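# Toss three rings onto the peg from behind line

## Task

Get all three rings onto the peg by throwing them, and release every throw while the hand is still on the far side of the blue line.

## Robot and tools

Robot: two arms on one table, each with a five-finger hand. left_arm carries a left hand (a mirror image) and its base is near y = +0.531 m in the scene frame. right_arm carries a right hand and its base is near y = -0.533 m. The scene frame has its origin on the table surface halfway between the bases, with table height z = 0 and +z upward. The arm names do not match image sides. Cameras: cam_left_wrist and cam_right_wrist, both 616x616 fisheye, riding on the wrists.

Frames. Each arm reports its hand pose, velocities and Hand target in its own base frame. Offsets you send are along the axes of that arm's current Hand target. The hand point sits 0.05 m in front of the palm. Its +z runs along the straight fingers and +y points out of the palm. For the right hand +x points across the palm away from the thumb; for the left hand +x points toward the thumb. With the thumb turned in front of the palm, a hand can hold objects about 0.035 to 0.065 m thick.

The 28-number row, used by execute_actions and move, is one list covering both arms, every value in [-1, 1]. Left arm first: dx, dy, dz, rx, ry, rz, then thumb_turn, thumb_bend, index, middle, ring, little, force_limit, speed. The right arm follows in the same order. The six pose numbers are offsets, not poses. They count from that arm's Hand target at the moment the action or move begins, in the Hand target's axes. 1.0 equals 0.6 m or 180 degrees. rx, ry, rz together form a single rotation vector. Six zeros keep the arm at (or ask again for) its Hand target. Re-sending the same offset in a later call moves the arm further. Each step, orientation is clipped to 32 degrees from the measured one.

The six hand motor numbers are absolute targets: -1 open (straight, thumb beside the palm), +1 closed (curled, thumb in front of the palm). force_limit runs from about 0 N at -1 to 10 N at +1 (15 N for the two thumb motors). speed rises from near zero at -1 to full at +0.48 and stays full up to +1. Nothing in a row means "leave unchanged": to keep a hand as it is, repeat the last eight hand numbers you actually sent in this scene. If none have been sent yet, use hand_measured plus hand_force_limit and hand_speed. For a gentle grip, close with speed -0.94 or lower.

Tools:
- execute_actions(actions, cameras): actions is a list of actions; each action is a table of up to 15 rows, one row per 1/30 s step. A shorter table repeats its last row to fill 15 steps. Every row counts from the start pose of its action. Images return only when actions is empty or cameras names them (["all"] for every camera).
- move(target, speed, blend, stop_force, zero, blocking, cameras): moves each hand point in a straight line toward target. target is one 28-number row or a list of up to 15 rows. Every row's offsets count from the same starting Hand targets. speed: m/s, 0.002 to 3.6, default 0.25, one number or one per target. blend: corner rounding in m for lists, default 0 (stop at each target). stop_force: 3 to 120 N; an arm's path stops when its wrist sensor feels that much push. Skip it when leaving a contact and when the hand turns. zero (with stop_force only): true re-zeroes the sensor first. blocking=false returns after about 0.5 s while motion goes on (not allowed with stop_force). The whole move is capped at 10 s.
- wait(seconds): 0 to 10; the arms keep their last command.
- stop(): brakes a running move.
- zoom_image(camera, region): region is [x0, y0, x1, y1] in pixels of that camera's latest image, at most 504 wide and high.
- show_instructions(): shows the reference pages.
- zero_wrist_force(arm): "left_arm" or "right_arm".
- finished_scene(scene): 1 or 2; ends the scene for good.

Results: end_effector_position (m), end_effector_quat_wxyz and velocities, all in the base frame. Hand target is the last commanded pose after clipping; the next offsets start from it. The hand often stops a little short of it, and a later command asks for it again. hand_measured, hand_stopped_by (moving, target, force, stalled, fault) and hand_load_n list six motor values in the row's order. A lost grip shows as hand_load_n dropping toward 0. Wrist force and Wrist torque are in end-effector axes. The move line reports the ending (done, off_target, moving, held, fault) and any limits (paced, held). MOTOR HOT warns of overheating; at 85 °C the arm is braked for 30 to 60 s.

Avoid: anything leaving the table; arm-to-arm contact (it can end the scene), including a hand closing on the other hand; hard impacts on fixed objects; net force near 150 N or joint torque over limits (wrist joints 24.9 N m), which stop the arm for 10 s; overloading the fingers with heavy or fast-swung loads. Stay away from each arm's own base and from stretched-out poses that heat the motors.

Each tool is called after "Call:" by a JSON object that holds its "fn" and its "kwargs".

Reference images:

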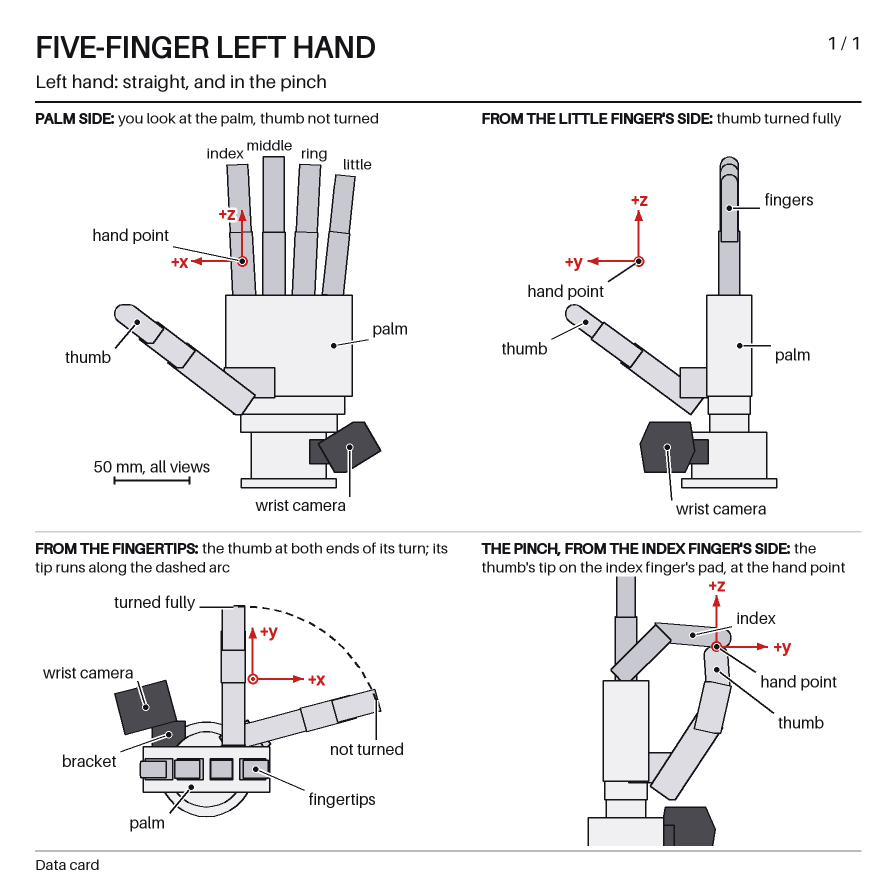

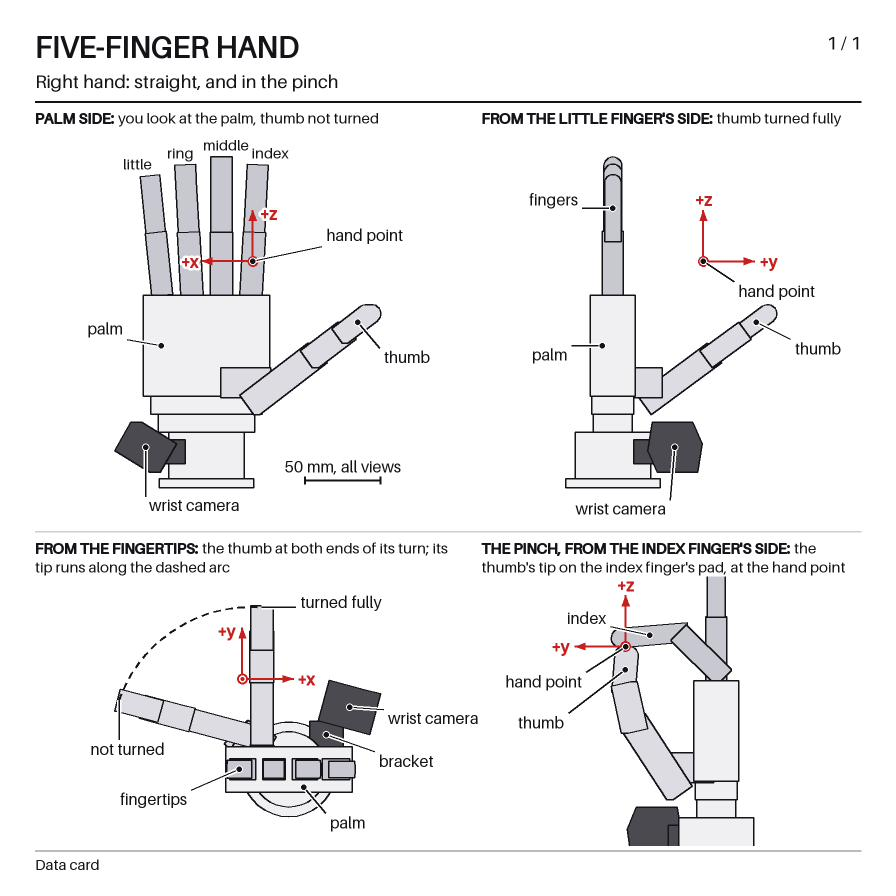

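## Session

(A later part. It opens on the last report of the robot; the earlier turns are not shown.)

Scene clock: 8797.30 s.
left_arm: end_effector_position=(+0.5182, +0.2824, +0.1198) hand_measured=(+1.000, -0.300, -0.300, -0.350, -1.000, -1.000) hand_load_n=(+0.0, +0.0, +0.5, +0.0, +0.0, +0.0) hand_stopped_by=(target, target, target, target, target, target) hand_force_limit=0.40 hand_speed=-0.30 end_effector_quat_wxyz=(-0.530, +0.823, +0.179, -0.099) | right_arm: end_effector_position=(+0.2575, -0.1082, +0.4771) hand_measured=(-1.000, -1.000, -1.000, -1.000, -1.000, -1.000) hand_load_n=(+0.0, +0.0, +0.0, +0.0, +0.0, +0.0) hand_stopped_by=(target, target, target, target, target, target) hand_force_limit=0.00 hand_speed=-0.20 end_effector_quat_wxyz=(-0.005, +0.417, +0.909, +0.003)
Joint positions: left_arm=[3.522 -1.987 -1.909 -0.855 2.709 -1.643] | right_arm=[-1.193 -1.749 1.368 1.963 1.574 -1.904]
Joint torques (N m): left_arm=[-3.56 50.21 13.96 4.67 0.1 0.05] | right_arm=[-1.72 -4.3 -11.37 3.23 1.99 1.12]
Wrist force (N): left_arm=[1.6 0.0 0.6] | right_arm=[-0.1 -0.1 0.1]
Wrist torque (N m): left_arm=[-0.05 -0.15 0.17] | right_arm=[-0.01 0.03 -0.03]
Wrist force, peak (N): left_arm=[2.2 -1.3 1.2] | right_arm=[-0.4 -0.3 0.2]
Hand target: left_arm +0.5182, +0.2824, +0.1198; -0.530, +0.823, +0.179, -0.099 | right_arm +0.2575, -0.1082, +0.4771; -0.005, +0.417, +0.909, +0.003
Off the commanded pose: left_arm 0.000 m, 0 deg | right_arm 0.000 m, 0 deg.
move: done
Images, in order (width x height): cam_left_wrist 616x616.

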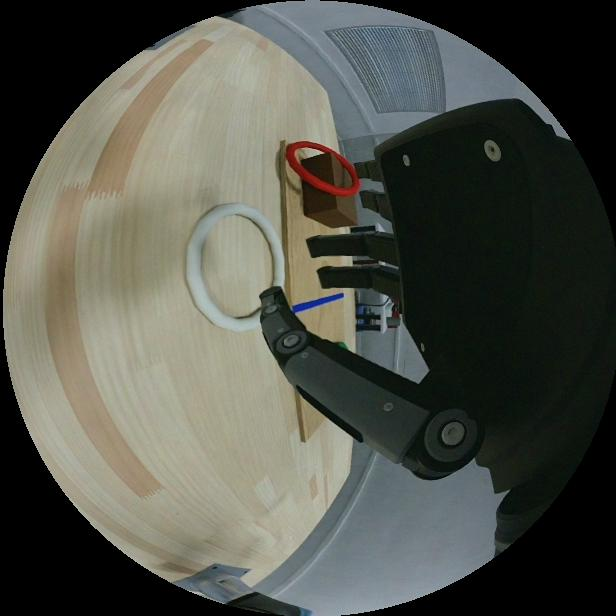

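Call:
{"fn": "move", "kwargs": {"target": [-0.011,0.1045,0.0117,0,0,0,1,-0.3,-0.3,-0.35,-1,-1,0.4,-0.3,0,0,0,0,0,0,-1,-1,-1,-1,-1,-1,0,-0.2], "speed": 0.08, "cameras": ["cam_left_wrist", "cam_right_wrist"]}}

Call:
{"fn": "zoom_image", "kwargs": {"camera": "cam_left_wrist", "region": [180, 180, 430, 380]}}

Call:
{"fn": "zoom_image", "kwargs": {"camera": "cam_right_wrist", "region": [250, 290, 400, 440]}}

Scene clock: 8813.37 s.
left_arm: end_effector_position=(+0.5216, +0.2620, +0.0596) hand_measured=(+1.000, -0.300, -0.300, -0.350, -1.000, -1.000) hand_load_n=(+0.0, +0.0, +0.0, +0.0, +0.0, +0.0) hand_stopped_by=(target, target, target, target, target, target) hand_force_limit=0.40 hand_speed=-0.30 end_effector_quat_wxyz=(-0.530, +0.823, +0.179, -0.099) | right_arm: end_effector_position=(+0.2575, -0.1082, +0.4771) hand_measured=(-1.000, -1.000, -1.000, -1.000, -1.000, -1.000) hand_load_n=(+0.0, +0.0, +0.0, +0.0, +0.0, +0.0) hand_stopped_by=(target, target, target, target, target, target) hand_force_limit=0.00 hand_speed=-0.20 end_effector_quat_wxyz=(-0.005, +0.417, +0.909, +0.003)
Joint positions: left_arm=[3.486 -2.085 -1.937 -0.807 2.706 -1.729] | right_arm=[-1.193 -1.749 1.368 1.963 1.574 -1.904]
Joint torques (N m): left_arm=[5.31 52.04 22.46 0.19 1.33 2.14] | right_arm=[-1.93 -4.42 -11.66 3.31 2.15 1.19]
Wrist force (N): left_arm=[1.8 0.2 0.6] | right_arm=[0.0 -0.2 0.0]
Wrist torque (N m): left_arm=[-0.01 -0.18 0.24] | right_arm=[-0.02 0.02 -0.03]
Wrist force, peak (N): left_arm=[1.6 1.2 0.7] | right_arm=[-0.4 -0.4 -0.2]
Hand target: left_arm +0.5216, +0.2621, +0.0598; -0.530, +0.823, +0.179, -0.099 | right_arm +0.2575, -0.1082, +0.4771; -0.005, +0.417, +0.909, +0.003
Off the commanded pose: left_arm 0.000 m, 0 deg | right_arm 0.000 m, 0 deg.
move: done

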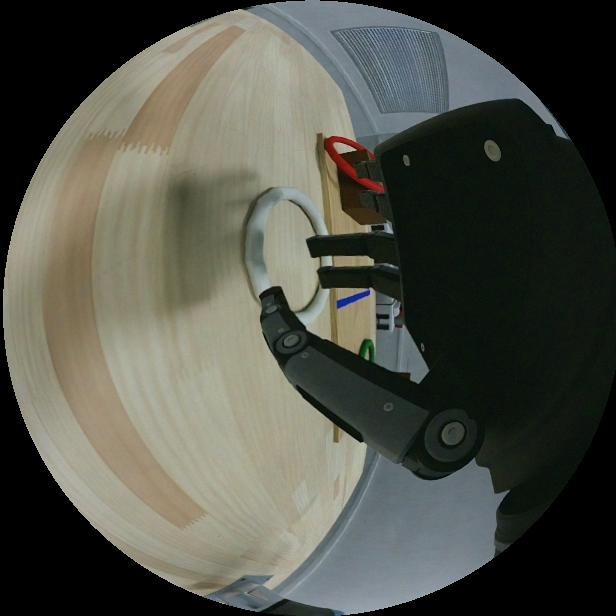

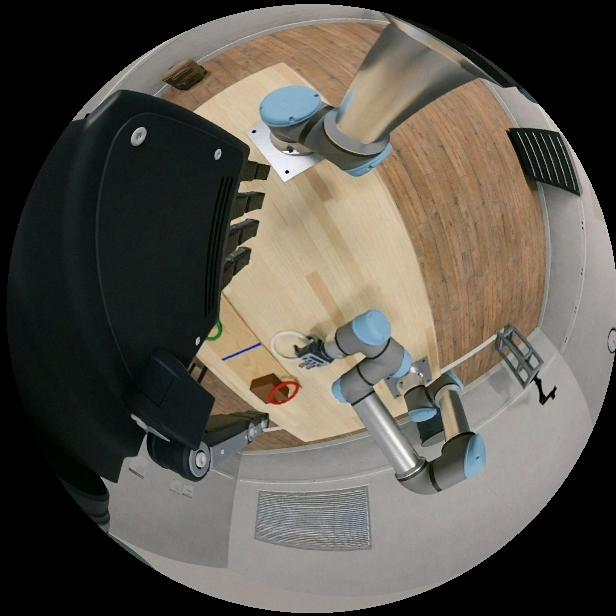

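Scaled by 2.016 from the camera's 616x616 image, which has a finer 880x880 frame.

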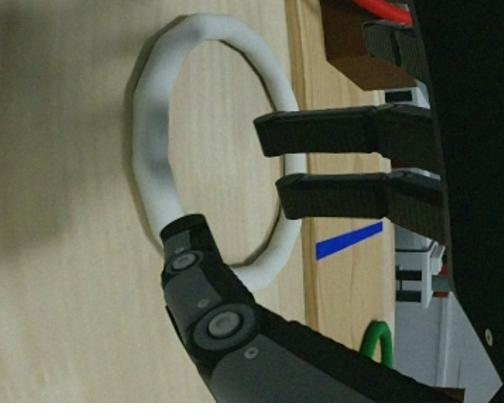

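Scaled by 3.360 from the camera's 616x616 image, which has a finer 880x880 frame.

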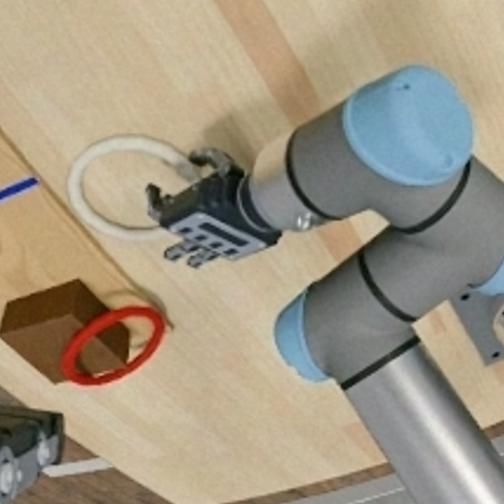

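Call:
{"fn": "move", "kwargs": {"target": [-0.0063,0.0477,0.0348,0,0,0,1,-0.3,-0.3,-0.35,-1,-1,0.4,-0.3,0,0,0,0,0,0,-1,-1,-1,-1,-1,-1,0,-0.2], "speed": 0.03, "stop_force": 3, "cameras": ["cam_left_wrist"]}}

Call:
{"fn": "zoom_image", "kwargs": {"camera": "cam_left_wrist", "region": [200, 160, 430, 360]}}

Scene clock: 8846.83 s.
left_arm: end_effector_position=(+0.5162, +0.2673, +0.0249) hand_measured=(+1.000, -0.300, -0.300, -0.350, -1.000, -1.000) hand_load_n=(+0.0, +0.0, +0.0, +0.0, +0.0, +0.0) hand_stopped_by=(target, target, target, target, target, target) hand_force_limit=0.40 hand_speed=-0.30 end_effector_quat_wxyz=(-0.530, +0.823, +0.179, -0.099) | right_arm: end_effector_position=(+0.2575, -0.1082, +0.4771) hand_measured=(-1.000, -1.000, -1.000, -1.000, -1.000, -1.000) hand_load_n=(+0.0, +0.0, +0.0, +0.0, +0.0, +0.0) hand_stopped_by=(target, target, target, target, target, target) hand_force_limit=0.00 hand_speed=-0.20 end_effector_quat_wxyz=(-0.005, +0.417, +0.909, +0.003)
Joint positions: left_arm=[3.498 -2.153 -1.964 -0.686 2.707 -1.7] | right_arm=[-1.193 -1.749 1.368 1.963 1.574 -1.904]
Joint torques (N m): left_arm=[-4.91 53.23 21.07 0.29 1.52 -1.82] | right_arm=[-1.88 -3.82 -11.46 3.31 2.02 1.11]
Wrist force (N): left_arm=[1.7 0.2 0.9] | right_arm=[-0.2 -0.2 0.2]
Wrist torque (N m): left_arm=[-0.04 -0.14 0.18] | right_arm=[-0.03 0.04 -0.04]
Wrist force, peak (N): left_arm=[2.0 0.3 0.8] | right_arm=[-0.5 -0.2 0.2]
Hand target: left_arm +0.5162, +0.2673, +0.0249; -0.530, +0.823, +0.179, -0.099 | right_arm +0.2575, -0.1082, +0.4771; -0.005, +0.417, +0.909, +0.003
Off the commanded pose: left_arm 0.000 m, 0 deg | right_arm 0.000 m, 0 deg.
move: done
Images, in order (width x height): cam_left_wrist 616x616.

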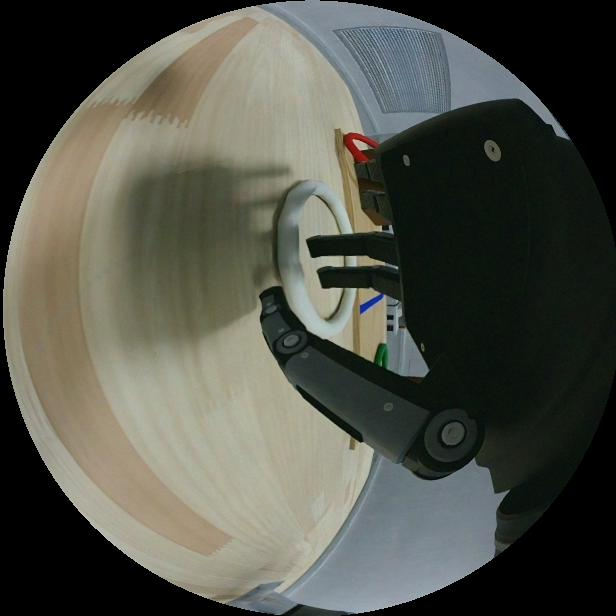

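Scaled by 2.191 from the camera's 616x616 image, which has a finer 880x880 frame.

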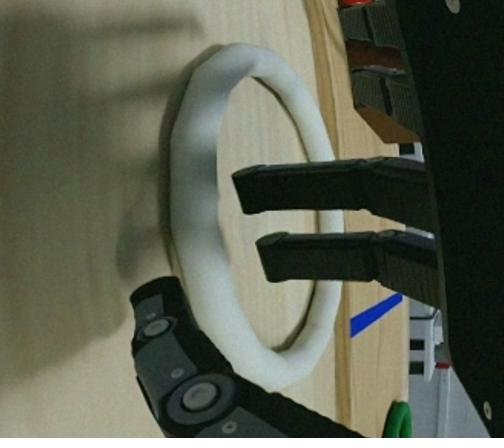

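Call:
{"fn": "move", "kwargs": {"target": [[0,0,0,0,0,0,1,-0.3,-0.05,-0.13,-1,-1,0.4,-0.6,0,0,0,0,0,0,-1,-1,-1,-1,-1,-1,0,-0.2]], "speed": 0.03, "cameras": []}}

Call:
{"fn": "move", "kwargs": {"target": [-0.0004,0.0142,0.0066,0,0,0,1,-0.3,-0.05,-0.13,-1,-1,0.4,-0.6,0,0,0,0,0,0,-1,-1,-1,-1,-1,-1,0,-0.2], "speed": 0.02, "stop_force": 3, "cameras": ["cam_left_wrist"]}}

Call:
{"fn": "zoom_image", "kwargs": {"camera": "cam_left_wrist", "region": [200, 160, 430, 360]}}

Scene clock: 8858.70 s.
left_arm: end_effector_position=(+0.5162, +0.2673, +0.0249) hand_measured=(+1.000, -0.300, -0.050, -0.130, -1.000, -1.000) hand_load_n=(+0.0, +0.0, +0.0, +0.0, -0.5, +0.0) hand_stopped_by=(target, target, target, target, target, target) hand_force_limit=0.40 hand_speed=-0.60 end_effector_quat_wxyz=(-0.530, +0.823, +0.179, -0.099) | right_arm: end_effector_position=(+0.2575, -0.1082, +0.4771) hand_measured=(-1.000, -1.000, -1.000, -1.000, -1.000, -1.000) hand_load_n=(+0.0, +0.0, +0.0, +0.0, +0.0, +0.0) hand_stopped_by=(target, target, target, target, target, target) hand_force_limit=0.00 hand_speed=-0.20 end_effector_quat_wxyz=(-0.005, +0.417, +0.909, +0.003)
Joint positions: left_arm=[3.498 -2.153 -1.964 -0.686 2.707 -1.7] | right_arm=[-1.193 -1.749 1.368 1.963 1.574 -1.904]
Joint torques (N m): left_arm=[-4.89 52.64 21.03 0.44 0.28 -1.76] | right_arm=[-2.3 -4.42 -11.35 3.36 2.07 1.16]
Wrist force (N): left_arm=[1.8 0.4 0.7] | right_arm=[0.0 -0.1 0.0]
Wrist torque (N m): left_arm=[0.01 -0.17 0.18] | right_arm=[0.00 0.01 -0.02]
Wrist force, peak (N): left_arm=[2.0 0.1 0.9] | right_arm=[-0.6 0.0 0.3]
Hand target: left_arm +0.5162, +0.2673, +0.0249; -0.530, +0.823, +0.179, -0.099 | right_arm +0.2575, -0.1082, +0.4771; -0.005, +0.417, +0.909, +0.003
Off the commanded pose: left_arm 0.000 m, 0 deg | right_arm 0.000 m, 0 deg.
move: done
No camera images: "cameras" was empty.

Scene clock: 8860.23 s.
left_arm: end_effector_position=(+0.5162, +0.2673, +0.0189) hand_measured=(+1.000, -0.300, -0.050, -0.130, -1.000, -1.000) hand_load_n=(+0.0, +0.0, -0.5, +0.0, +0.0, +0.0) hand_stopped_by=(target, target, target, target, target, target) hand_force_limit=0.40 hand_speed=-0.60 end_effector_quat_wxyz=(-0.530, +0.823, +0.179, -0.099) | right_arm: end_effector_position=(+0.2575, -0.1082, +0.4771) hand_measured=(-1.000, -1.000, -1.000, -1.000, -1.000, -1.000) hand_load_n=(+0.0, +0.0, +0.0, +0.0, +0.0, +0.0) hand_stopped_by=(target, target, target, target, target, target) hand_force_limit=0.00 hand_speed=-0.20 end_effector_quat_wxyz=(-0.005, +0.417, +0.909, +0.003)
Joint positions: left_arm=[3.498 -2.166 -1.965 -0.673 2.707 -1.7] | right_arm=[-1.193 -1.749 1.368 1.963 1.574 -1.904]
Joint torques (N m): left_arm=[-4.19 52.6 20.61 3.63 0.96 -0.99] | right_arm=[-2.05 -4.33 -11.7 3.33 2.05 1.11]
Wrist force (N): left_arm=[1.1 -1.4 0.1] | right_arm=[-0.2 -0.1 0.0]
Wrist torque (N m): left_arm=[-0.02 -0.06 0.18] | right_arm=[0.00 0.06 -0.04]
Wrist force, peak (N): left_arm=[-0.6 -14.6 -6.7] | right_arm=[-0.5 -0.3 -0.1]
Hand target: left_arm +0.5162, +0.2673, +0.0190; -0.530, +0.823, +0.179, -0.099 (not the last commanded pose) | right_arm +0.2575, -0.1082, +0.4771; -0.005, +0.417, +0.909, +0.003
Off the commanded pose: left_arm 0.003 m, 0 deg | right_arm 0.000 m, 0 deg.
move: contact (left_arm)
Images, in order (width x height): cam_left_wrist 616x616.

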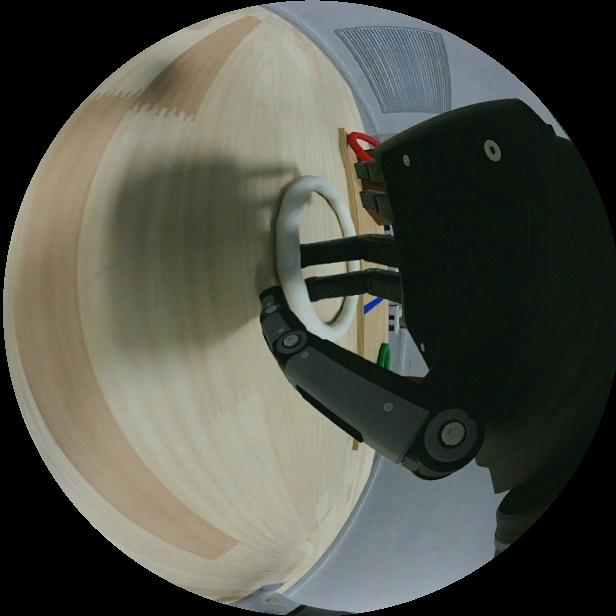

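Scaled by 2.191 from the camera's 616x616 image, which has a finer 880x880 frame.

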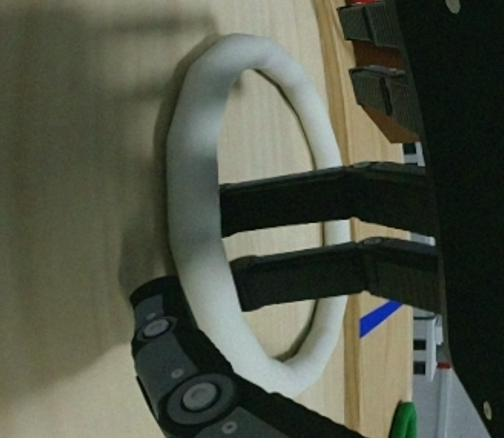

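Call:
{"fn": "move", "kwargs": {"target": [0,0,0,0,0,0,1,-0.3,0.4,0.4,-1,-1,0.5,-0.9,0,0,0,0,0,0,-1,-1,-1,-1,-1,-1,0,-0.2], "cameras": ["cam_left_wrist"]}}

Call:
{"fn": "zoom_image", "kwargs": {"camera": "cam_left_wrist", "region": [200, 160, 430, 360]}}

Scene clock: 8865.57 s.
left_arm: end_effector_position=(+0.5162, +0.2673, +0.0190) hand_measured=(+1.000, -0.302, +0.190, +0.100, -1.000, -1.000) hand_load_n=(+0.0, +7.5, +7.5, +7.5, +0.0, +0.0) hand_stopped_by=(target, target, force, force, target, target) hand_force_limit=0.50 hand_speed=-0.90 end_effector_quat_wxyz=(-0.530, +0.823, +0.179, -0.099) | right_arm: end_effector_position=(+0.2575, -0.1082, +0.4771) hand_measured=(-1.000, -1.000, -1.000, -1.000, -1.000, -1.000) hand_load_n=(+0.0, +0.0, +0.0, +0.0, +0.0, +0.0) hand_stopped_by=(target, target, target, target, target, target) hand_force_limit=0.00 hand_speed=-0.20 end_effector_quat_wxyz=(-0.005, +0.417, +0.909, +0.003)
Joint positions: left_arm=[3.498 -2.166 -1.965 -0.673 2.707 -1.7] | right_arm=[-1.193 -1.749 1.368 1.963 1.574 -1.904]
Joint torques (N m): left_arm=[-3.6 41.91 14.5 3.92 1.81 -1.41] | right_arm=[-1.72 -4.19 -11.55 3.33 2.03 1.06]
Wrist force (N): left_arm=[1.2 -2.4 -0.2] | right_arm=[-0.1 -0.2 0.0]
Wrist torque (N m): left_arm=[-0.14 -0.08 0.19] | right_arm=[-0.02 0.03 -0.03]
Wrist force, peak (N): left_arm=[1.2 -11.2 1.5] | right_arm=[-0.5 -0.2 0.0]
Hand target: left_arm +0.5162, +0.2673, +0.0190; -0.530, +0.823, +0.179, -0.099 | right_arm +0.2575, -0.1082, +0.4771; -0.005, +0.417, +0.909, +0.003
Off the commanded pose: left_arm 0.000 m, 0 deg | right_arm 0.000 m, 0 deg.
move: done
Images, in order (width x height): cam_left_wrist 616x616.

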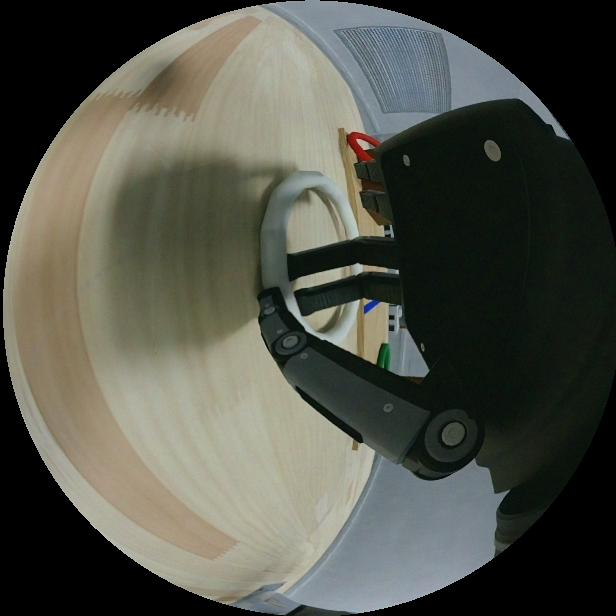

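Scaled by 2.191 from the camera's 616x616 image, which has a finer 880x880 frame.

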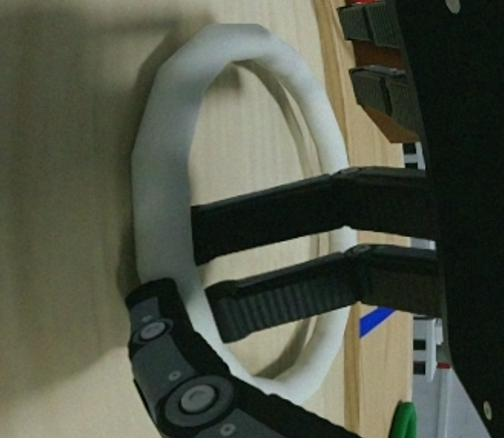

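Call:
{"fn": "move", "kwargs": {"target": [0.0008,-0.0302,-0.0140,0,0,0,1,-0.3,0.4,0.4,-1,-1,0.5,-0.9,0,0,0,0,0,0,-1,-1,-1,-1,-1,-1,0,-0.2], "speed": 0.02, "cameras": []}}

Call:
{"fn": "move", "kwargs": {"target": [0,0,0,0,0,0,1,-0.3,0.43,0.43,-1,-1,0.8,-0.94,0,0,0,0,0,0,-1,-1,-1,-1,-1,-1,0,-0.2], "cameras": ["cam_left_wrist"]}}

Call:
{"fn": "zoom_image", "kwargs": {"camera": "cam_left_wrist", "region": [200, 160, 430, 360]}}

Scene clock: 8876.20 s.
left_arm: end_effector_position=(+0.5162, +0.2673, +0.0391) hand_measured=(+1.000, -0.302, +0.190, +0.100, -1.000, -1.000) hand_load_n=(+1.0, +7.0, +5.5, +7.0, +0.0, +0.0) hand_stopped_by=(target, target, force, force, target, target) hand_force_limit=0.50 hand_speed=-0.90 end_effector_quat_wxyz=(-0.530, +0.823, +0.179, -0.099) | right_arm: end_effector_position=(+0.2575, -0.1082, +0.4771) hand_measured=(-1.000, -1.000, -1.000, -1.000, -1.000, -1.000) hand_load_n=(+0.0, +0.0, +0.0, +0.5, +0.0, +0.5) hand_stopped_by=(target, target, target, target, target, target) hand_force_limit=0.00 hand_speed=-0.20 end_effector_quat_wxyz=(-0.005, +0.417, +0.909, +0.003)
Joint positions: left_arm=[3.498 -2.124 -1.96 -0.719 2.707 -1.7] | right_arm=[-1.193 -1.749 1.368 1.963 1.574 -1.904]
Joint torques (N m): left_arm=[-6.55 32.06 19.81 3.97 2 -1.86] | right_arm=[-1.92 -4.49 -11.03 3.28 2.08 1.13]
Wrist force (N): left_arm=[0.9 0.8 1.0] | right_arm=[-0.1 0.0 0.2]
Wrist torque (N m): left_arm=[-0.04 -0.04 0.13] | right_arm=[-0.01 0.03 -0.02]
Wrist force, peak (N): left_arm=[1.2 -2.7 -0.3] | right_arm=[-0.5 -0.3 0.0]
Hand target: left_arm +0.5162, +0.2673, +0.0389; -0.530, +0.823, +0.179, -0.099 | right_arm +0.2575, -0.1082, +0.4771; -0.005, +0.417, +0.909, +0.003
Off the commanded pose: left_arm 0.000 m, 0 deg | right_arm 0.000 m, 0 deg.
move: done
No camera images: "cameras" was empty.

Scene clock: 8876.70 s.
left_arm: end_effector_position=(+0.5162, +0.2673, +0.0390) hand_measured=(+1.000, -0.304, +0.220, +0.108, -1.000, -1.000) hand_load_n=(-0.5, +10.0, +8.5, +8.0, +0.0, +0.0) hand_stopped_by=(target, target, force, force, target, target) hand_force_limit=0.80 hand_speed=-0.94 end_effector_quat_wxyz=(-0.530, +0.823, +0.179, -0.099) | right_arm: end_effector_position=(+0.2575, -0.1082, +0.4771) hand_measured=(-1.000, -1.000, -1.000, -1.000, -1.000, -1.000) hand_load_n=(+0.0, +0.0, +0.0, +0.0, +0.0, +0.0) hand_stopped_by=(target, target, target, target, target, target) hand_force_limit=0.00 hand_speed=-0.20 end_effector_quat_wxyz=(-0.005, +0.417, +0.909, +0.003)
Joint positions: left_arm=[3.498 -2.124 -1.96 -0.719 2.707 -1.7] | right_arm=[-1.193 -1.749 1.368 1.963 1.574 -1.904]
Joint torques (N m): left_arm=[-6.47 31.43 13.89 5.14 1.78 -2.05] | right_arm=[-1.75 -4.38 -11.17 3.25 2.11 1.23]
Wrist force (N): left_arm=[1.0 0.6 1.0] | right_arm=[-0.1 -0.2 -0.1]
Wrist torque (N m): left_arm=[-0.06 -0.06 0.16] | right_arm=[-0.02 0.05 -0.04]
Wrist force, peak (N): left_arm=[1.2 0.9 0.9] | right_arm=[-0.2 -0.1 0.1]
Hand target: left_arm +0.5162, +0.2673, +0.0389; -0.530, +0.823, +0.179, -0.099 | right_arm +0.2575, -0.1082, +0.4771; -0.005, +0.417, +0.909, +0.003
Off the commanded pose: left_arm 0.000 m, 0 deg | right_arm 0.000 m, 0 deg.
move: done
Images, in order (width x height): cam_left_wrist 616x616.

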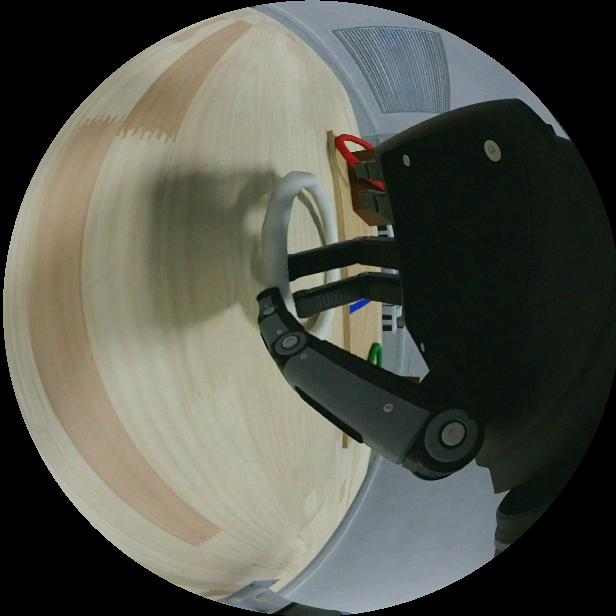

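Scaled by 2.191 from the camera's 616x616 image, which has a finer 880x880 frame.

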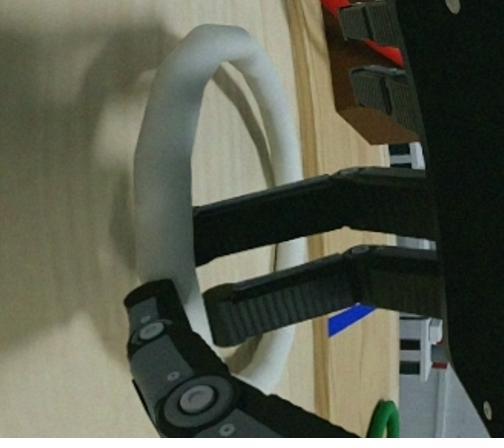

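Call:
{"fn": "move", "kwargs": {"target": [0.0033,-0.1210,-0.0561,0,0,0,1,-0.3,0.43,0.43,-1,-1,0.8,-0.94,0,0,0,0,0,0,-1,-1,-1,-1,-1,-1,0,-0.2], "speed": 0.04, "cameras": ["cam_left_wrist"]}}

Call:
{"fn": "zoom_image", "kwargs": {"camera": "cam_left_wrist", "region": [200, 160, 430, 360]}}

Scene clock: 8884.03 s.
left_arm: end_effector_position=(+0.5161, +0.2672, +0.1192) hand_measured=(+1.000, -0.304, +0.220, +0.108, -1.000, -1.000) hand_load_n=(+0.0, +10.0, +8.0, +8.0, +0.0, +0.0) hand_stopped_by=(target, target, force, force, target, target) hand_force_limit=0.80 hand_speed=-0.94 end_effector_quat_wxyz=(-0.530, +0.823, +0.179, -0.099) end_effector_velocity=(+0.001, +0.000, -0.001) end_effector_angular_velocity=(+0.001, -0.002, +0.000) | right_arm: end_effector_position=(+0.2575, -0.1082, +0.4771) hand_measured=(-1.000, -1.000, -1.000, -1.000, -1.000, -1.000) hand_load_n=(+0.0, +0.0, +0.0, +0.0, +0.0, +0.0) hand_stopped_by=(target, target, target, target, target, target) hand_force_limit=0.00 hand_speed=-0.20 end_effector_quat_wxyz=(-0.005, +0.417, +0.909, +0.003)
Joint positions: left_arm=[3.498 -1.972 -1.917 -0.914 2.707 -1.701] | right_arm=[-1.193 -1.749 1.368 1.963 1.574 -1.904]
Joint velocities: left_arm=[0 -0.003 -0.001 0.007 0 0.001] | right_arm=[within noise]
Joint torques (N m): left_arm=[-6.84 29.24 9.59 5.03 0.32 -1.96] | right_arm=[-1.78 -3.9 -10.91 3.41 2.1 1.17]
Wrist force (N): left_arm=[0.9 0.8 1.1] | right_arm=[0.0 -0.1 -0.1]
Wrist torque (N m): left_arm=[-0.03 -0.04 0.24] | right_arm=[-0.01 0.03 -0.03]
Wrist force, peak (N): left_arm=[0.9 1.4 1.1] | right_arm=[-0.4 -0.4 0.0]
Hand target: left_arm +0.5161, +0.2671, +0.1190; -0.530, +0.823, +0.179, -0.099 | right_arm +0.2575, -0.1082, +0.4771; -0.005, +0.417, +0.909, +0.003
Off the commanded pose: left_arm 0.000 m, 0 deg | right_arm 0.000 m, 0 deg.
move: done
Images, in order (width x height): cam_left_wrist 616x616.

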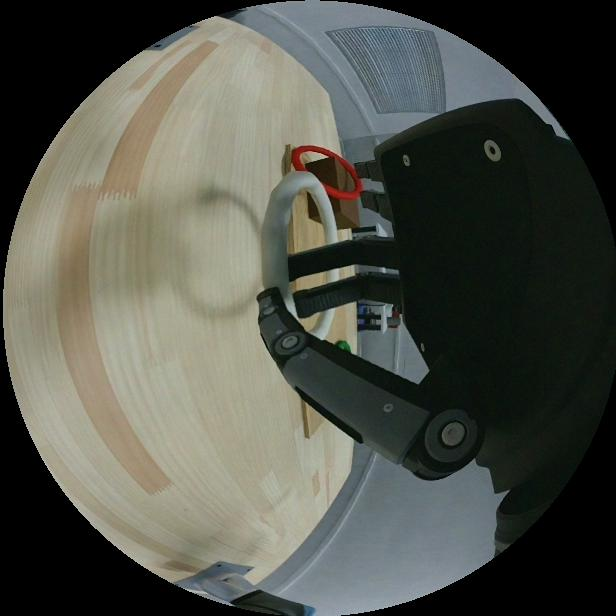

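Scaled by 2.191 from the camera's 616x616 image, which has a finer 880x880 frame.

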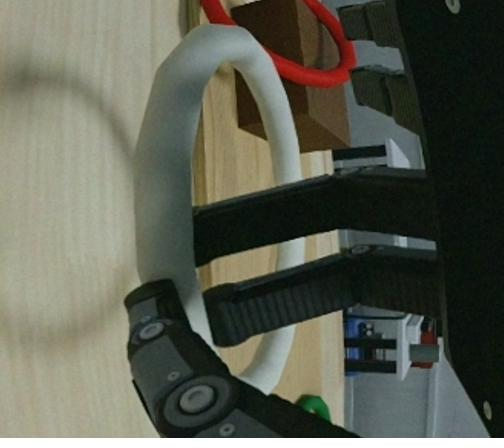

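Call:
{"fn": "move", "kwargs": {"target": [-0.1698,-0.5520,0.2265,-0.0003,0.0091,0.0042,1,-0.3,0.43,0.43,-1,-1,0.8,-0.94,0,0,0,0,0,0,-1,-1,-1,-1,-1,-1,0,-0.2], "speed": 0.15, "cameras": ["cam_left_wrist", "cam_right_wrist"]}}

Call:
{"fn": "zoom_image", "kwargs": {"camera": "cam_right_wrist", "region": [200, 330, 320, 450]}}

Scene clock: 8909.73 s.
left_arm: end_effector_position=(+0.3120, +0.4642, +0.3599) hand_measured=(+1.000, -0.304, +0.220, +0.108, -1.000, -1.000) hand_load_n=(+0.0, +10.5, +8.0, +8.0, +0.0, +0.0) hand_stopped_by=(target, target, force, force, target, target) hand_force_limit=0.80 hand_speed=-0.94 end_effector_quat_wxyz=(-0.531, +0.826, +0.166, -0.091) | right_arm: end_effector_position=(+0.2575, -0.1082, +0.4771) hand_measured=(-1.000, -1.000, -1.000, -1.000, -1.000, -1.000) hand_load_n=(+0.0, -0.5, +0.0, +0.0, +0.0, +0.0) hand_stopped_by=(target, target, target, target, target, target) hand_force_limit=0.00 hand_speed=-0.20 end_effector_quat_wxyz=(-0.005, +0.417, +0.909, +0.003)
Joint positions: left_arm=[4.088 -1.553 -1.968 -0.322 2.434 -0.6] | right_arm=[-1.193 -1.749 1.368 1.963 1.574 -1.904]
Joint torques (N m): left_arm=[3.25 13.87 15.31 0.4 1.17 -0.49] | right_arm=[-1.69 -4.25 -11.23 3.34 1.99 1.13]
Wrist force (N): left_arm=[1.0 0.9 1.0] | right_arm=[-0.2 0.0 0.1]
Wrist torque (N m): left_arm=[0.01 -0.04 0.30] | right_arm=[-0.01 0.05 -0.03]
Wrist force, peak (N): left_arm=[1.2 2.3 0.5] | right_arm=[0.1 -0.6 0.0]
Hand target: left_arm +0.3119, +0.4643, +0.3598; -0.531, +0.826, +0.166, -0.091 | right_arm +0.2575, -0.1082, +0.4771; -0.005, +0.417, +0.909, +0.003
Off the commanded pose: left_arm 0.000 m, 0 deg | right_arm 0.000 m, 0 deg.
move: done

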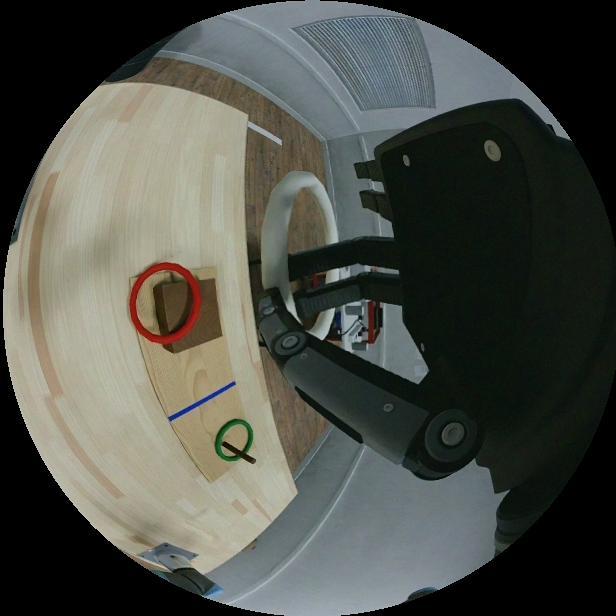

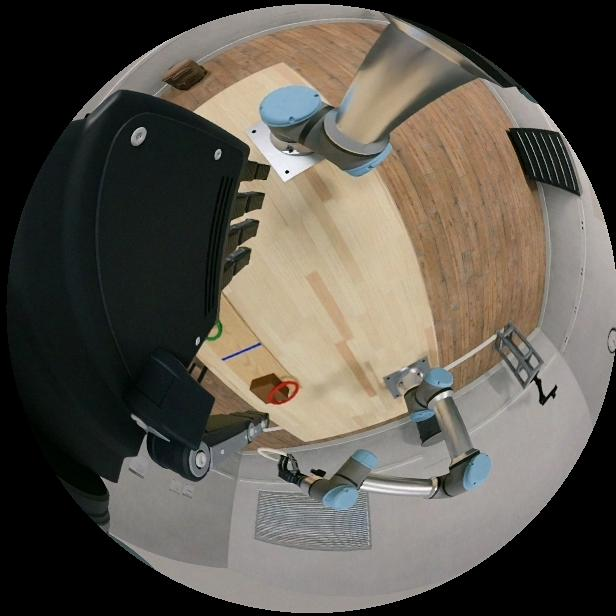

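Scaled by 4.200 from the camera's 616x616 image, which has a finer 880x880 frame.

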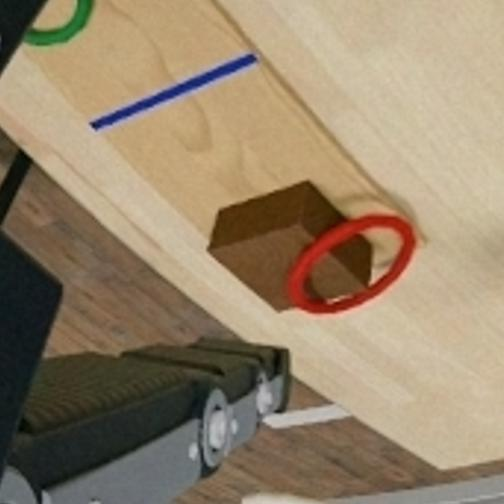

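Call:
{"fn": "execute_actions", "kwargs": {"actions": [[[0.0164,-0.0014,-0.0069,-0.0004,0.0129,0.0060,1,-0.3,0.43,0.43,-1,-1,0.8,-0.94,0,0,0,0,0,0,-1,-1,-1,-1,-1,-1,0,-0.2],[0.0382,-0.0035,-0.0155,-0.0008,0.0299,0.0138,1,-0.3,0.43,0.43,-1,-1,0.8,-0.94,0,0,0,0,0,0,-1,-1,-1,-1,-1,-1,0,-0.2],[0.0651,-0.0061,-0.0260,-0.0014,0.0508,0.0235,1,-0.3,0.43,0.43,-1,-1,0.8,-0.94,0,0,0,0,0,0,-1,-1,-1,-1,-1,-1,0,-0.2],[0.0971,-0.0092,-0.0387,-0.0021,0.0759,0.0352,1,-0.3,0.43,0.43,-1,-1,0.8,-0.94,0,0,0,0,0,0,-1,-1,-1,-1,-1,-1,0,-0.2],[0.1342,-0.0125,-0.0540,-0.0029,0.1049,0.0486,1,-0.3,0.43,0.43,-1,-1,0.8,-0.94,0,0,0,0,0,0,-1,-1,-1,-1,-1,-1,0,-0.2],[0.1761,-0.0161,-0.0715,-0.0038,0.1380,0.0639,1,-0.3,0.43,0.43,-1,-1,0.8,-0.94,0,0,0,0,0,0,-1,-1,-1,-1,-1,-1,0,-0.2],[0.2230,-0.0200,-0.0920,-0.0048,0.1751,0.0811,1,-0.3,0.43,0.43,-1,-1,0.8,-0.94,0,0,0,0,0,0,-1,-1,-1,-1,-1,-1,0,-0.2],[0.2673,-0.0235,-0.1117,-0.0058,0.2103,0.0974,1,-1,-1,-1,-1,-1,0.4,1,0,0,0,0,0,0,-1,-1,-1,-1,-1,-1,0,-0.2],[0.3048,-0.0261,-0.1295,-0.0066,0.2406,0.1115,1,-1,-1,-1,-1,-1,0.4,1,0,0,0,0,0,0,-1,-1,-1,-1,-1,-1,0,-0.2],[0.3423,-0.0285,-0.1478,-0.0075,0.2708,0.1255,1,-1,-1,-1,-1,-1,0.4,1,0,0,0,0,0,0,-1,-1,-1,-1,-1,-1,0,-0.2],[0.3796,-0.0308,-0.1661,-0.0083,0.3011,0.1395,1,-1,-1,-1,-1,-1,0.4,1,0,0,0,0,0,0,-1,-1,-1,-1,-1,-1,0,-0.2],[0.4168,-0.0331,-0.1847,-0.0091,0.3313,0.1535,1,-1,-1,-1,-1,-1,0.4,1,0,0,0,0,0,0,-1,-1,-1,-1,-1,-1,0,-0.2],[0.4540,-0.0353,-0.2035,-0.0100,0.3616,0.1675,1,-1,-1,-1,-1,-1,0.4,1,0,0,0,0,0,0,-1,-1,-1,-1,-1,-1,0,-0.2],[0.4659,-0.0360,-0.2095,-0.0102,0.3713,0.1720,1,-1,-1,-1,-1,-1,0.4,1,0,0,0,0,0,0,-1,-1,-1,-1,-1,-1,0,-0.2],[0.4688,-0.0362,-0.2110,-0.0103,0.3737,0.1731,1,-1,-1,-1,-1,-1,0.4,1,0,0,0,0,0,0,-1,-1,-1,-1,-1,-1,0,-0.2]]], "cameras": ["cam_left_wrist", "cam_right_wrist"]}}

Call:
{"fn": "zoom_image", "kwargs": {"camera": "cam_left_wrist", "region": [100, 150, 400, 450]}}

Scene clock: 8940.90 s.
left_arm: end_effector_position=(+0.5954, +0.4595, +0.4380) hand_measured=(+1.000, -1.000, -1.000, -1.000, -1.000, -1.000) hand_load_n=(+0.0, +0.0, -0.5, +0.0, +0.0, +0.0) hand_stopped_by=(target, target, target, target, target, target) hand_force_limit=0.40 hand_speed=1.00 end_effector_quat_wxyz=(-0.490, +0.756, -0.358, +0.246) | right_arm: end_effector_position=(+0.2575, -0.1082, +0.4771) hand_measured=(-1.000, -1.000, -1.000, -1.000, -1.000, -1.000) hand_load_n=(+0.0, +0.0, +0.0, +0.0, +0.0, +0.0) hand_stopped_by=(target, target, target, target, target, target) hand_force_limit=0.00 hand_speed=-0.20 end_effector_quat_wxyz=(-0.005, +0.417, +0.909, +0.003)
Joint positions: left_arm=[4.101 -1.818 -1.511 -0.24 1.301 0.098] | right_arm=[-1.193 -1.749 1.368 1.963 1.574 -1.904]
Joint torques (N m): left_arm=[-4.76 28.95 24.94 0.35 0.86 1.71] | right_arm=[-2.17 -4.04 -11.12 3.32 2.12 1.18]
Wrist force (N): left_arm=[0.8 0.4 1.0] | right_arm=[-0.1 -0.3 0.2]
Wrist torque (N m): left_arm=[-0.01 -0.02 0.12] | right_arm=[-0.05 0.04 -0.04]
Wrist force, peak (N): left_arm=[2.9 -3.2 5.8] | right_arm=[-0.4 -0.4 0.0]
Hand target: left_arm +0.6077, +0.4691, +0.4398; -0.479, +0.759, -0.366, +0.247 | right_arm +0.2575, -0.1082, +0.4771; -0.005, +0.417, +0.909, +0.003
Off the commanded pose: left_arm 0.018 m, 2 deg; position clipped | right_arm 0.000 m, 0 deg.
Step readings (end_effector_position of left_arm | right_arm):
0: (+0.3119, +0.4643, +0.3598) | (+0.2575, -0.1082, +0.4771)
1: (+0.3123, +0.4642, +0.3598) | (+0.2575, -0.1082, +0.4771)
2: (+0.3153, +0.4643, +0.3606) | (+0.2575, -0.1082, +0.4771)
4: (+0.3342, +0.4648, +0.3663) | (+0.2575, -0.1082, +0.4771)
8: (+0.4166, +0.4630, +0.3943) | (+0.2575, -0.1082, +0.4771)
15: (+0.5559, +0.4593, +0.4352) | (+0.2575, -0.1082, +0.4771)

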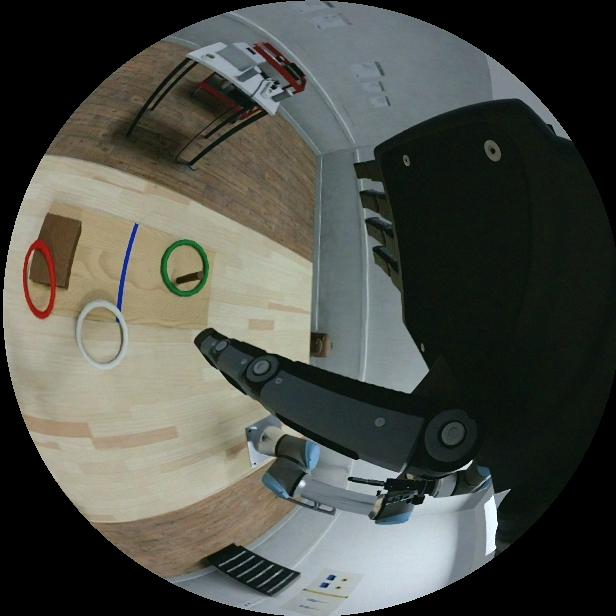

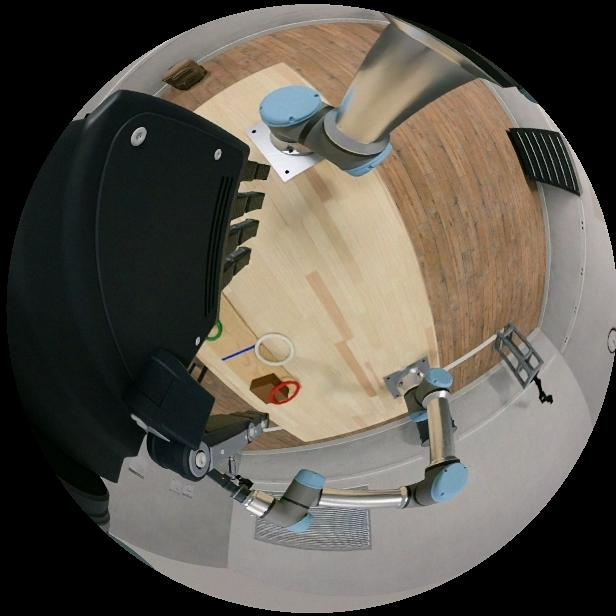

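Scaled by 1.680 from the camera's 616x616 image, which has a finer 880x880 frame.

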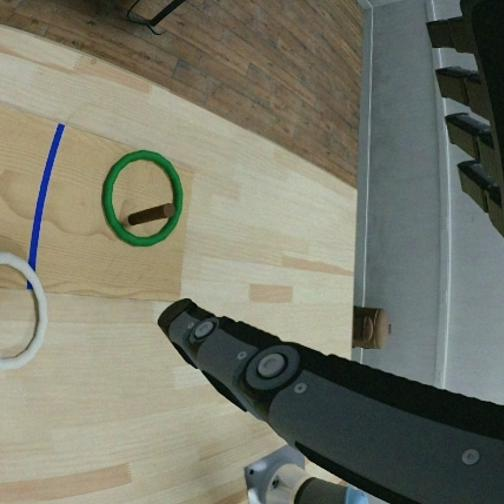

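Call:
{"fn": "move", "kwargs": {"target": [[-0.0582,0.3015,-0.0993,0.0105,-0.3827,-0.1773,1,-0.3,-0.3,-0.35,-1,-1,0.4,-0.3,0,0,0,0,0,0,-1,-1,-1,-1,-1,-1,0,-0.2],[0.1217,0.6063,0.0072,0.0105,-0.3827,-0.1773,1,-0.3,-0.3,-0.35,-1,-1,0.4,-0.3,0,0,0,0,0,0,-1,-1,-1,-1,-1,-1,0,-0.2]], "speed": [0.25, 0.15], "blend": [0.02, 0], "cameras": ["cam_left_wrist", "cam_right_wrist"]}}

Call:
{"fn": "zoom_image", "kwargs": {"camera": "cam_right_wrist", "region": [225, 310, 345, 430]}}

Scene clock: 9019.90 s.
left_arm: end_effector_position=(+0.5397, +0.3143, +0.1095) hand_measured=(+1.000, -0.300, -0.300, -0.350, -1.000, -1.000) hand_load_n=(+0.0, +0.0, +0.0, +0.0, +0.0, +0.0) hand_stopped_by=(target, target, target, target, target, target) hand_force_limit=0.40 hand_speed=-0.30 end_effector_quat_wxyz=(-0.530, +0.823, +0.179, -0.099) | right_arm: end_effector_position=(+0.2575, -0.1082, +0.4771) hand_measured=(-1.000, -1.000, -1.000, -1.000, -1.000, -1.000) hand_load_n=(+0.0, +0.0, +0.0, +0.0, +0.0, +0.0) hand_stopped_by=(target, target, target, target, target, target) hand_force_limit=0.00 hand_speed=-0.20 end_effector_quat_wxyz=(-0.005, +0.417, +0.909, +0.003)
Joint positions: left_arm=[3.559 -2.067 -1.841 -0.763 2.708 -1.554] | right_arm=[-1.193 -1.749 1.368 1.963 1.574 -1.904]
Joint torques (N m): left_arm=[0.82 45.42 19.74 5.17 1.56 0.58] | right_arm=[-1.89 -3.95 -11.24 3.25 2.1 1.07]
Wrist force (N): left_arm=[0.9 0.1 0.5] | right_arm=[-0.1 -0.2 -0.1]
Wrist torque (N m): left_arm=[-0.03 -0.04 0.14] | right_arm=[-0.02 0.04 -0.03]
Wrist force, peak (N): left_arm=[0.9 2.0 0.5] | right_arm=[-0.4 -0.3 -0.2]
Hand target: left_arm +0.5397, +0.3143, +0.1095; -0.530, +0.823, +0.179, -0.099 | right_arm +0.2575, -0.1082, +0.4771; -0.005, +0.417, +0.909, +0.003
Off the commanded pose: left_arm 0.000 m, 0 deg | right_arm 0.000 m, 0 deg.
move: done

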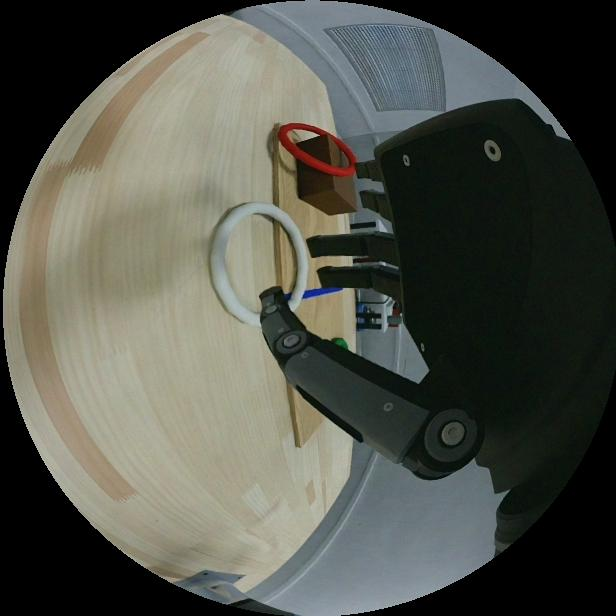

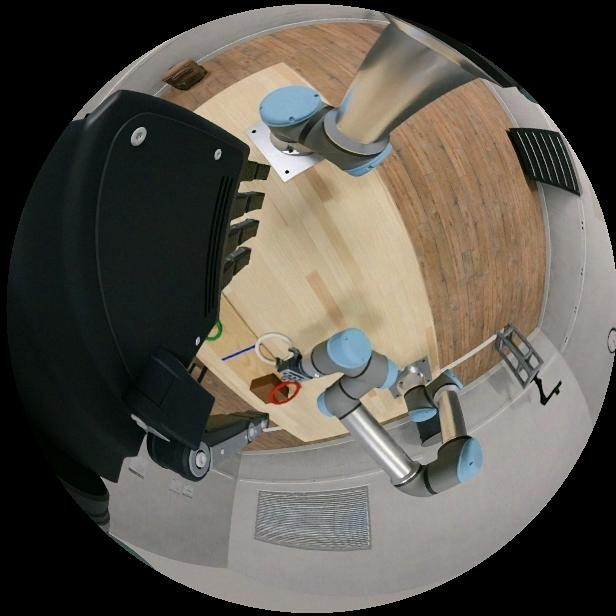

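Scaled by 4.200 from the camera's 616x616 image, which has a finer 880x880 frame.

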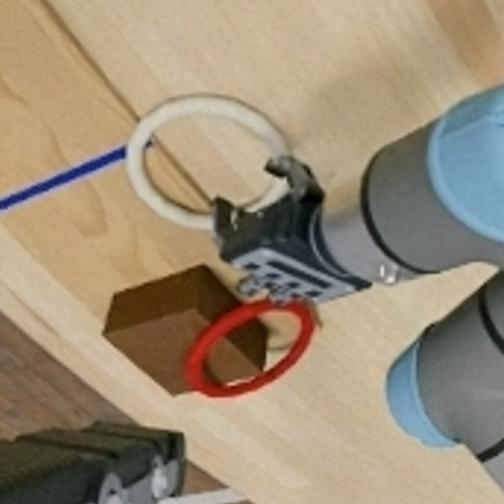

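Call:
{"fn": "move", "kwargs": {"target": [0,0.1153,0.0663,0,0,0,1,-0.3,-0.3,-0.35,-1,-1,0.4,-0.3,0,0,0,0,0,0,-1,-1,-1,-1,-1,-1,0,-0.2], "speed": 0.05, "stop_force": 4, "cameras": ["cam_left_wrist"]}}

Call:
{"fn": "zoom_image", "kwargs": {"camera": "cam_left_wrist", "region": [200, 160, 430, 360]}}

Scene clock: 9036.47 s.
left_arm: end_effector_position=(+0.5388, +0.3216, +0.0301) hand_measured=(+1.000, -0.300, -0.300, -0.350, -1.000, -1.000) hand_load_n=(+0.0, +0.0, +0.0, +0.0, +0.0, +0.0) hand_stopped_by=(target, target, target, target, target, target) hand_force_limit=0.40 hand_speed=-0.30 end_effector_quat_wxyz=(-0.530, +0.823, +0.179, -0.099) | right_arm: end_effector_position=(+0.2575, -0.1082, +0.4771) hand_measured=(-1.000, -1.000, -1.000, -1.000, -1.000, -1.000) hand_load_n=(+0.0, +0.0, +0.0, +0.0, +0.0, +0.0) hand_stopped_by=(target, target, target, target, target, target) hand_force_limit=0.00 hand_speed=-0.20 end_effector_quat_wxyz=(-0.005, +0.417, +0.909, +0.003)
Joint positions: left_arm=[3.571 -2.22 -1.87 -0.554 2.708 -1.526] | right_arm=[-1.193 -1.749 1.368 1.963 1.574 -1.904]
Joint torques (N m): left_arm=[-4.84 55.47 16.57 0.37 0.25 -1.72] | right_arm=[-1.95 -3.99 -11.32 3.34 2.06 1.12]
Wrist force (N): left_arm=[0.8 0.1 0.6] | right_arm=[0.1 0.2 0.1]
Wrist torque (N m): left_arm=[-0.03 -0.01 0.13] | right_arm=[0.03 0.01 -0.01]
Wrist force, peak (N): left_arm=[1.4 0.2 0.6] | right_arm=[-0.5 -0.4 0.3]
Hand target: left_arm +0.5388, +0.3216, +0.0301; -0.530, +0.823, +0.179, -0.099 | right_arm +0.2575, -0.1082, +0.4771; -0.005, +0.417, +0.909, +0.003
Off the commanded pose: left_arm 0.000 m, 0 deg | right_arm 0.000 m, 0 deg.
move: done
Images, in order (width x height): cam_left_wrist 616x616.

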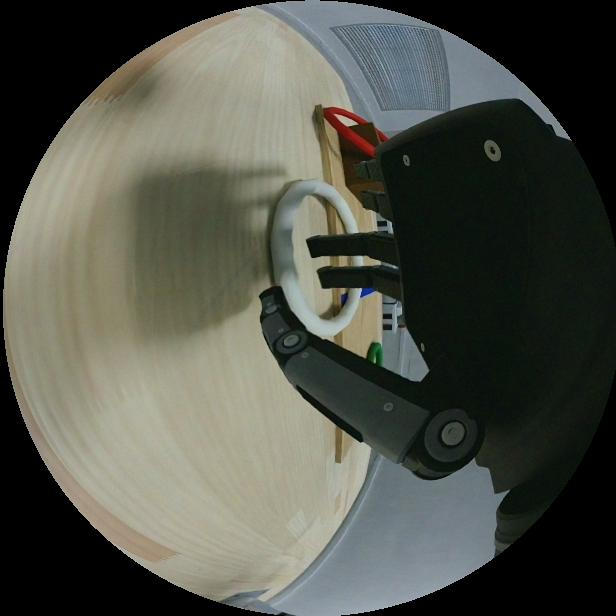

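Scaled by 2.191 from the camera's 616x616 image, which has a finer 880x880 frame.

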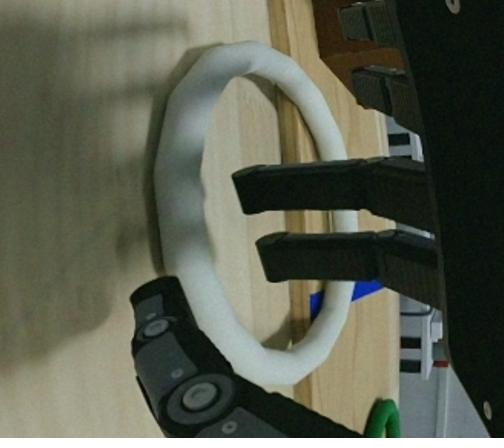

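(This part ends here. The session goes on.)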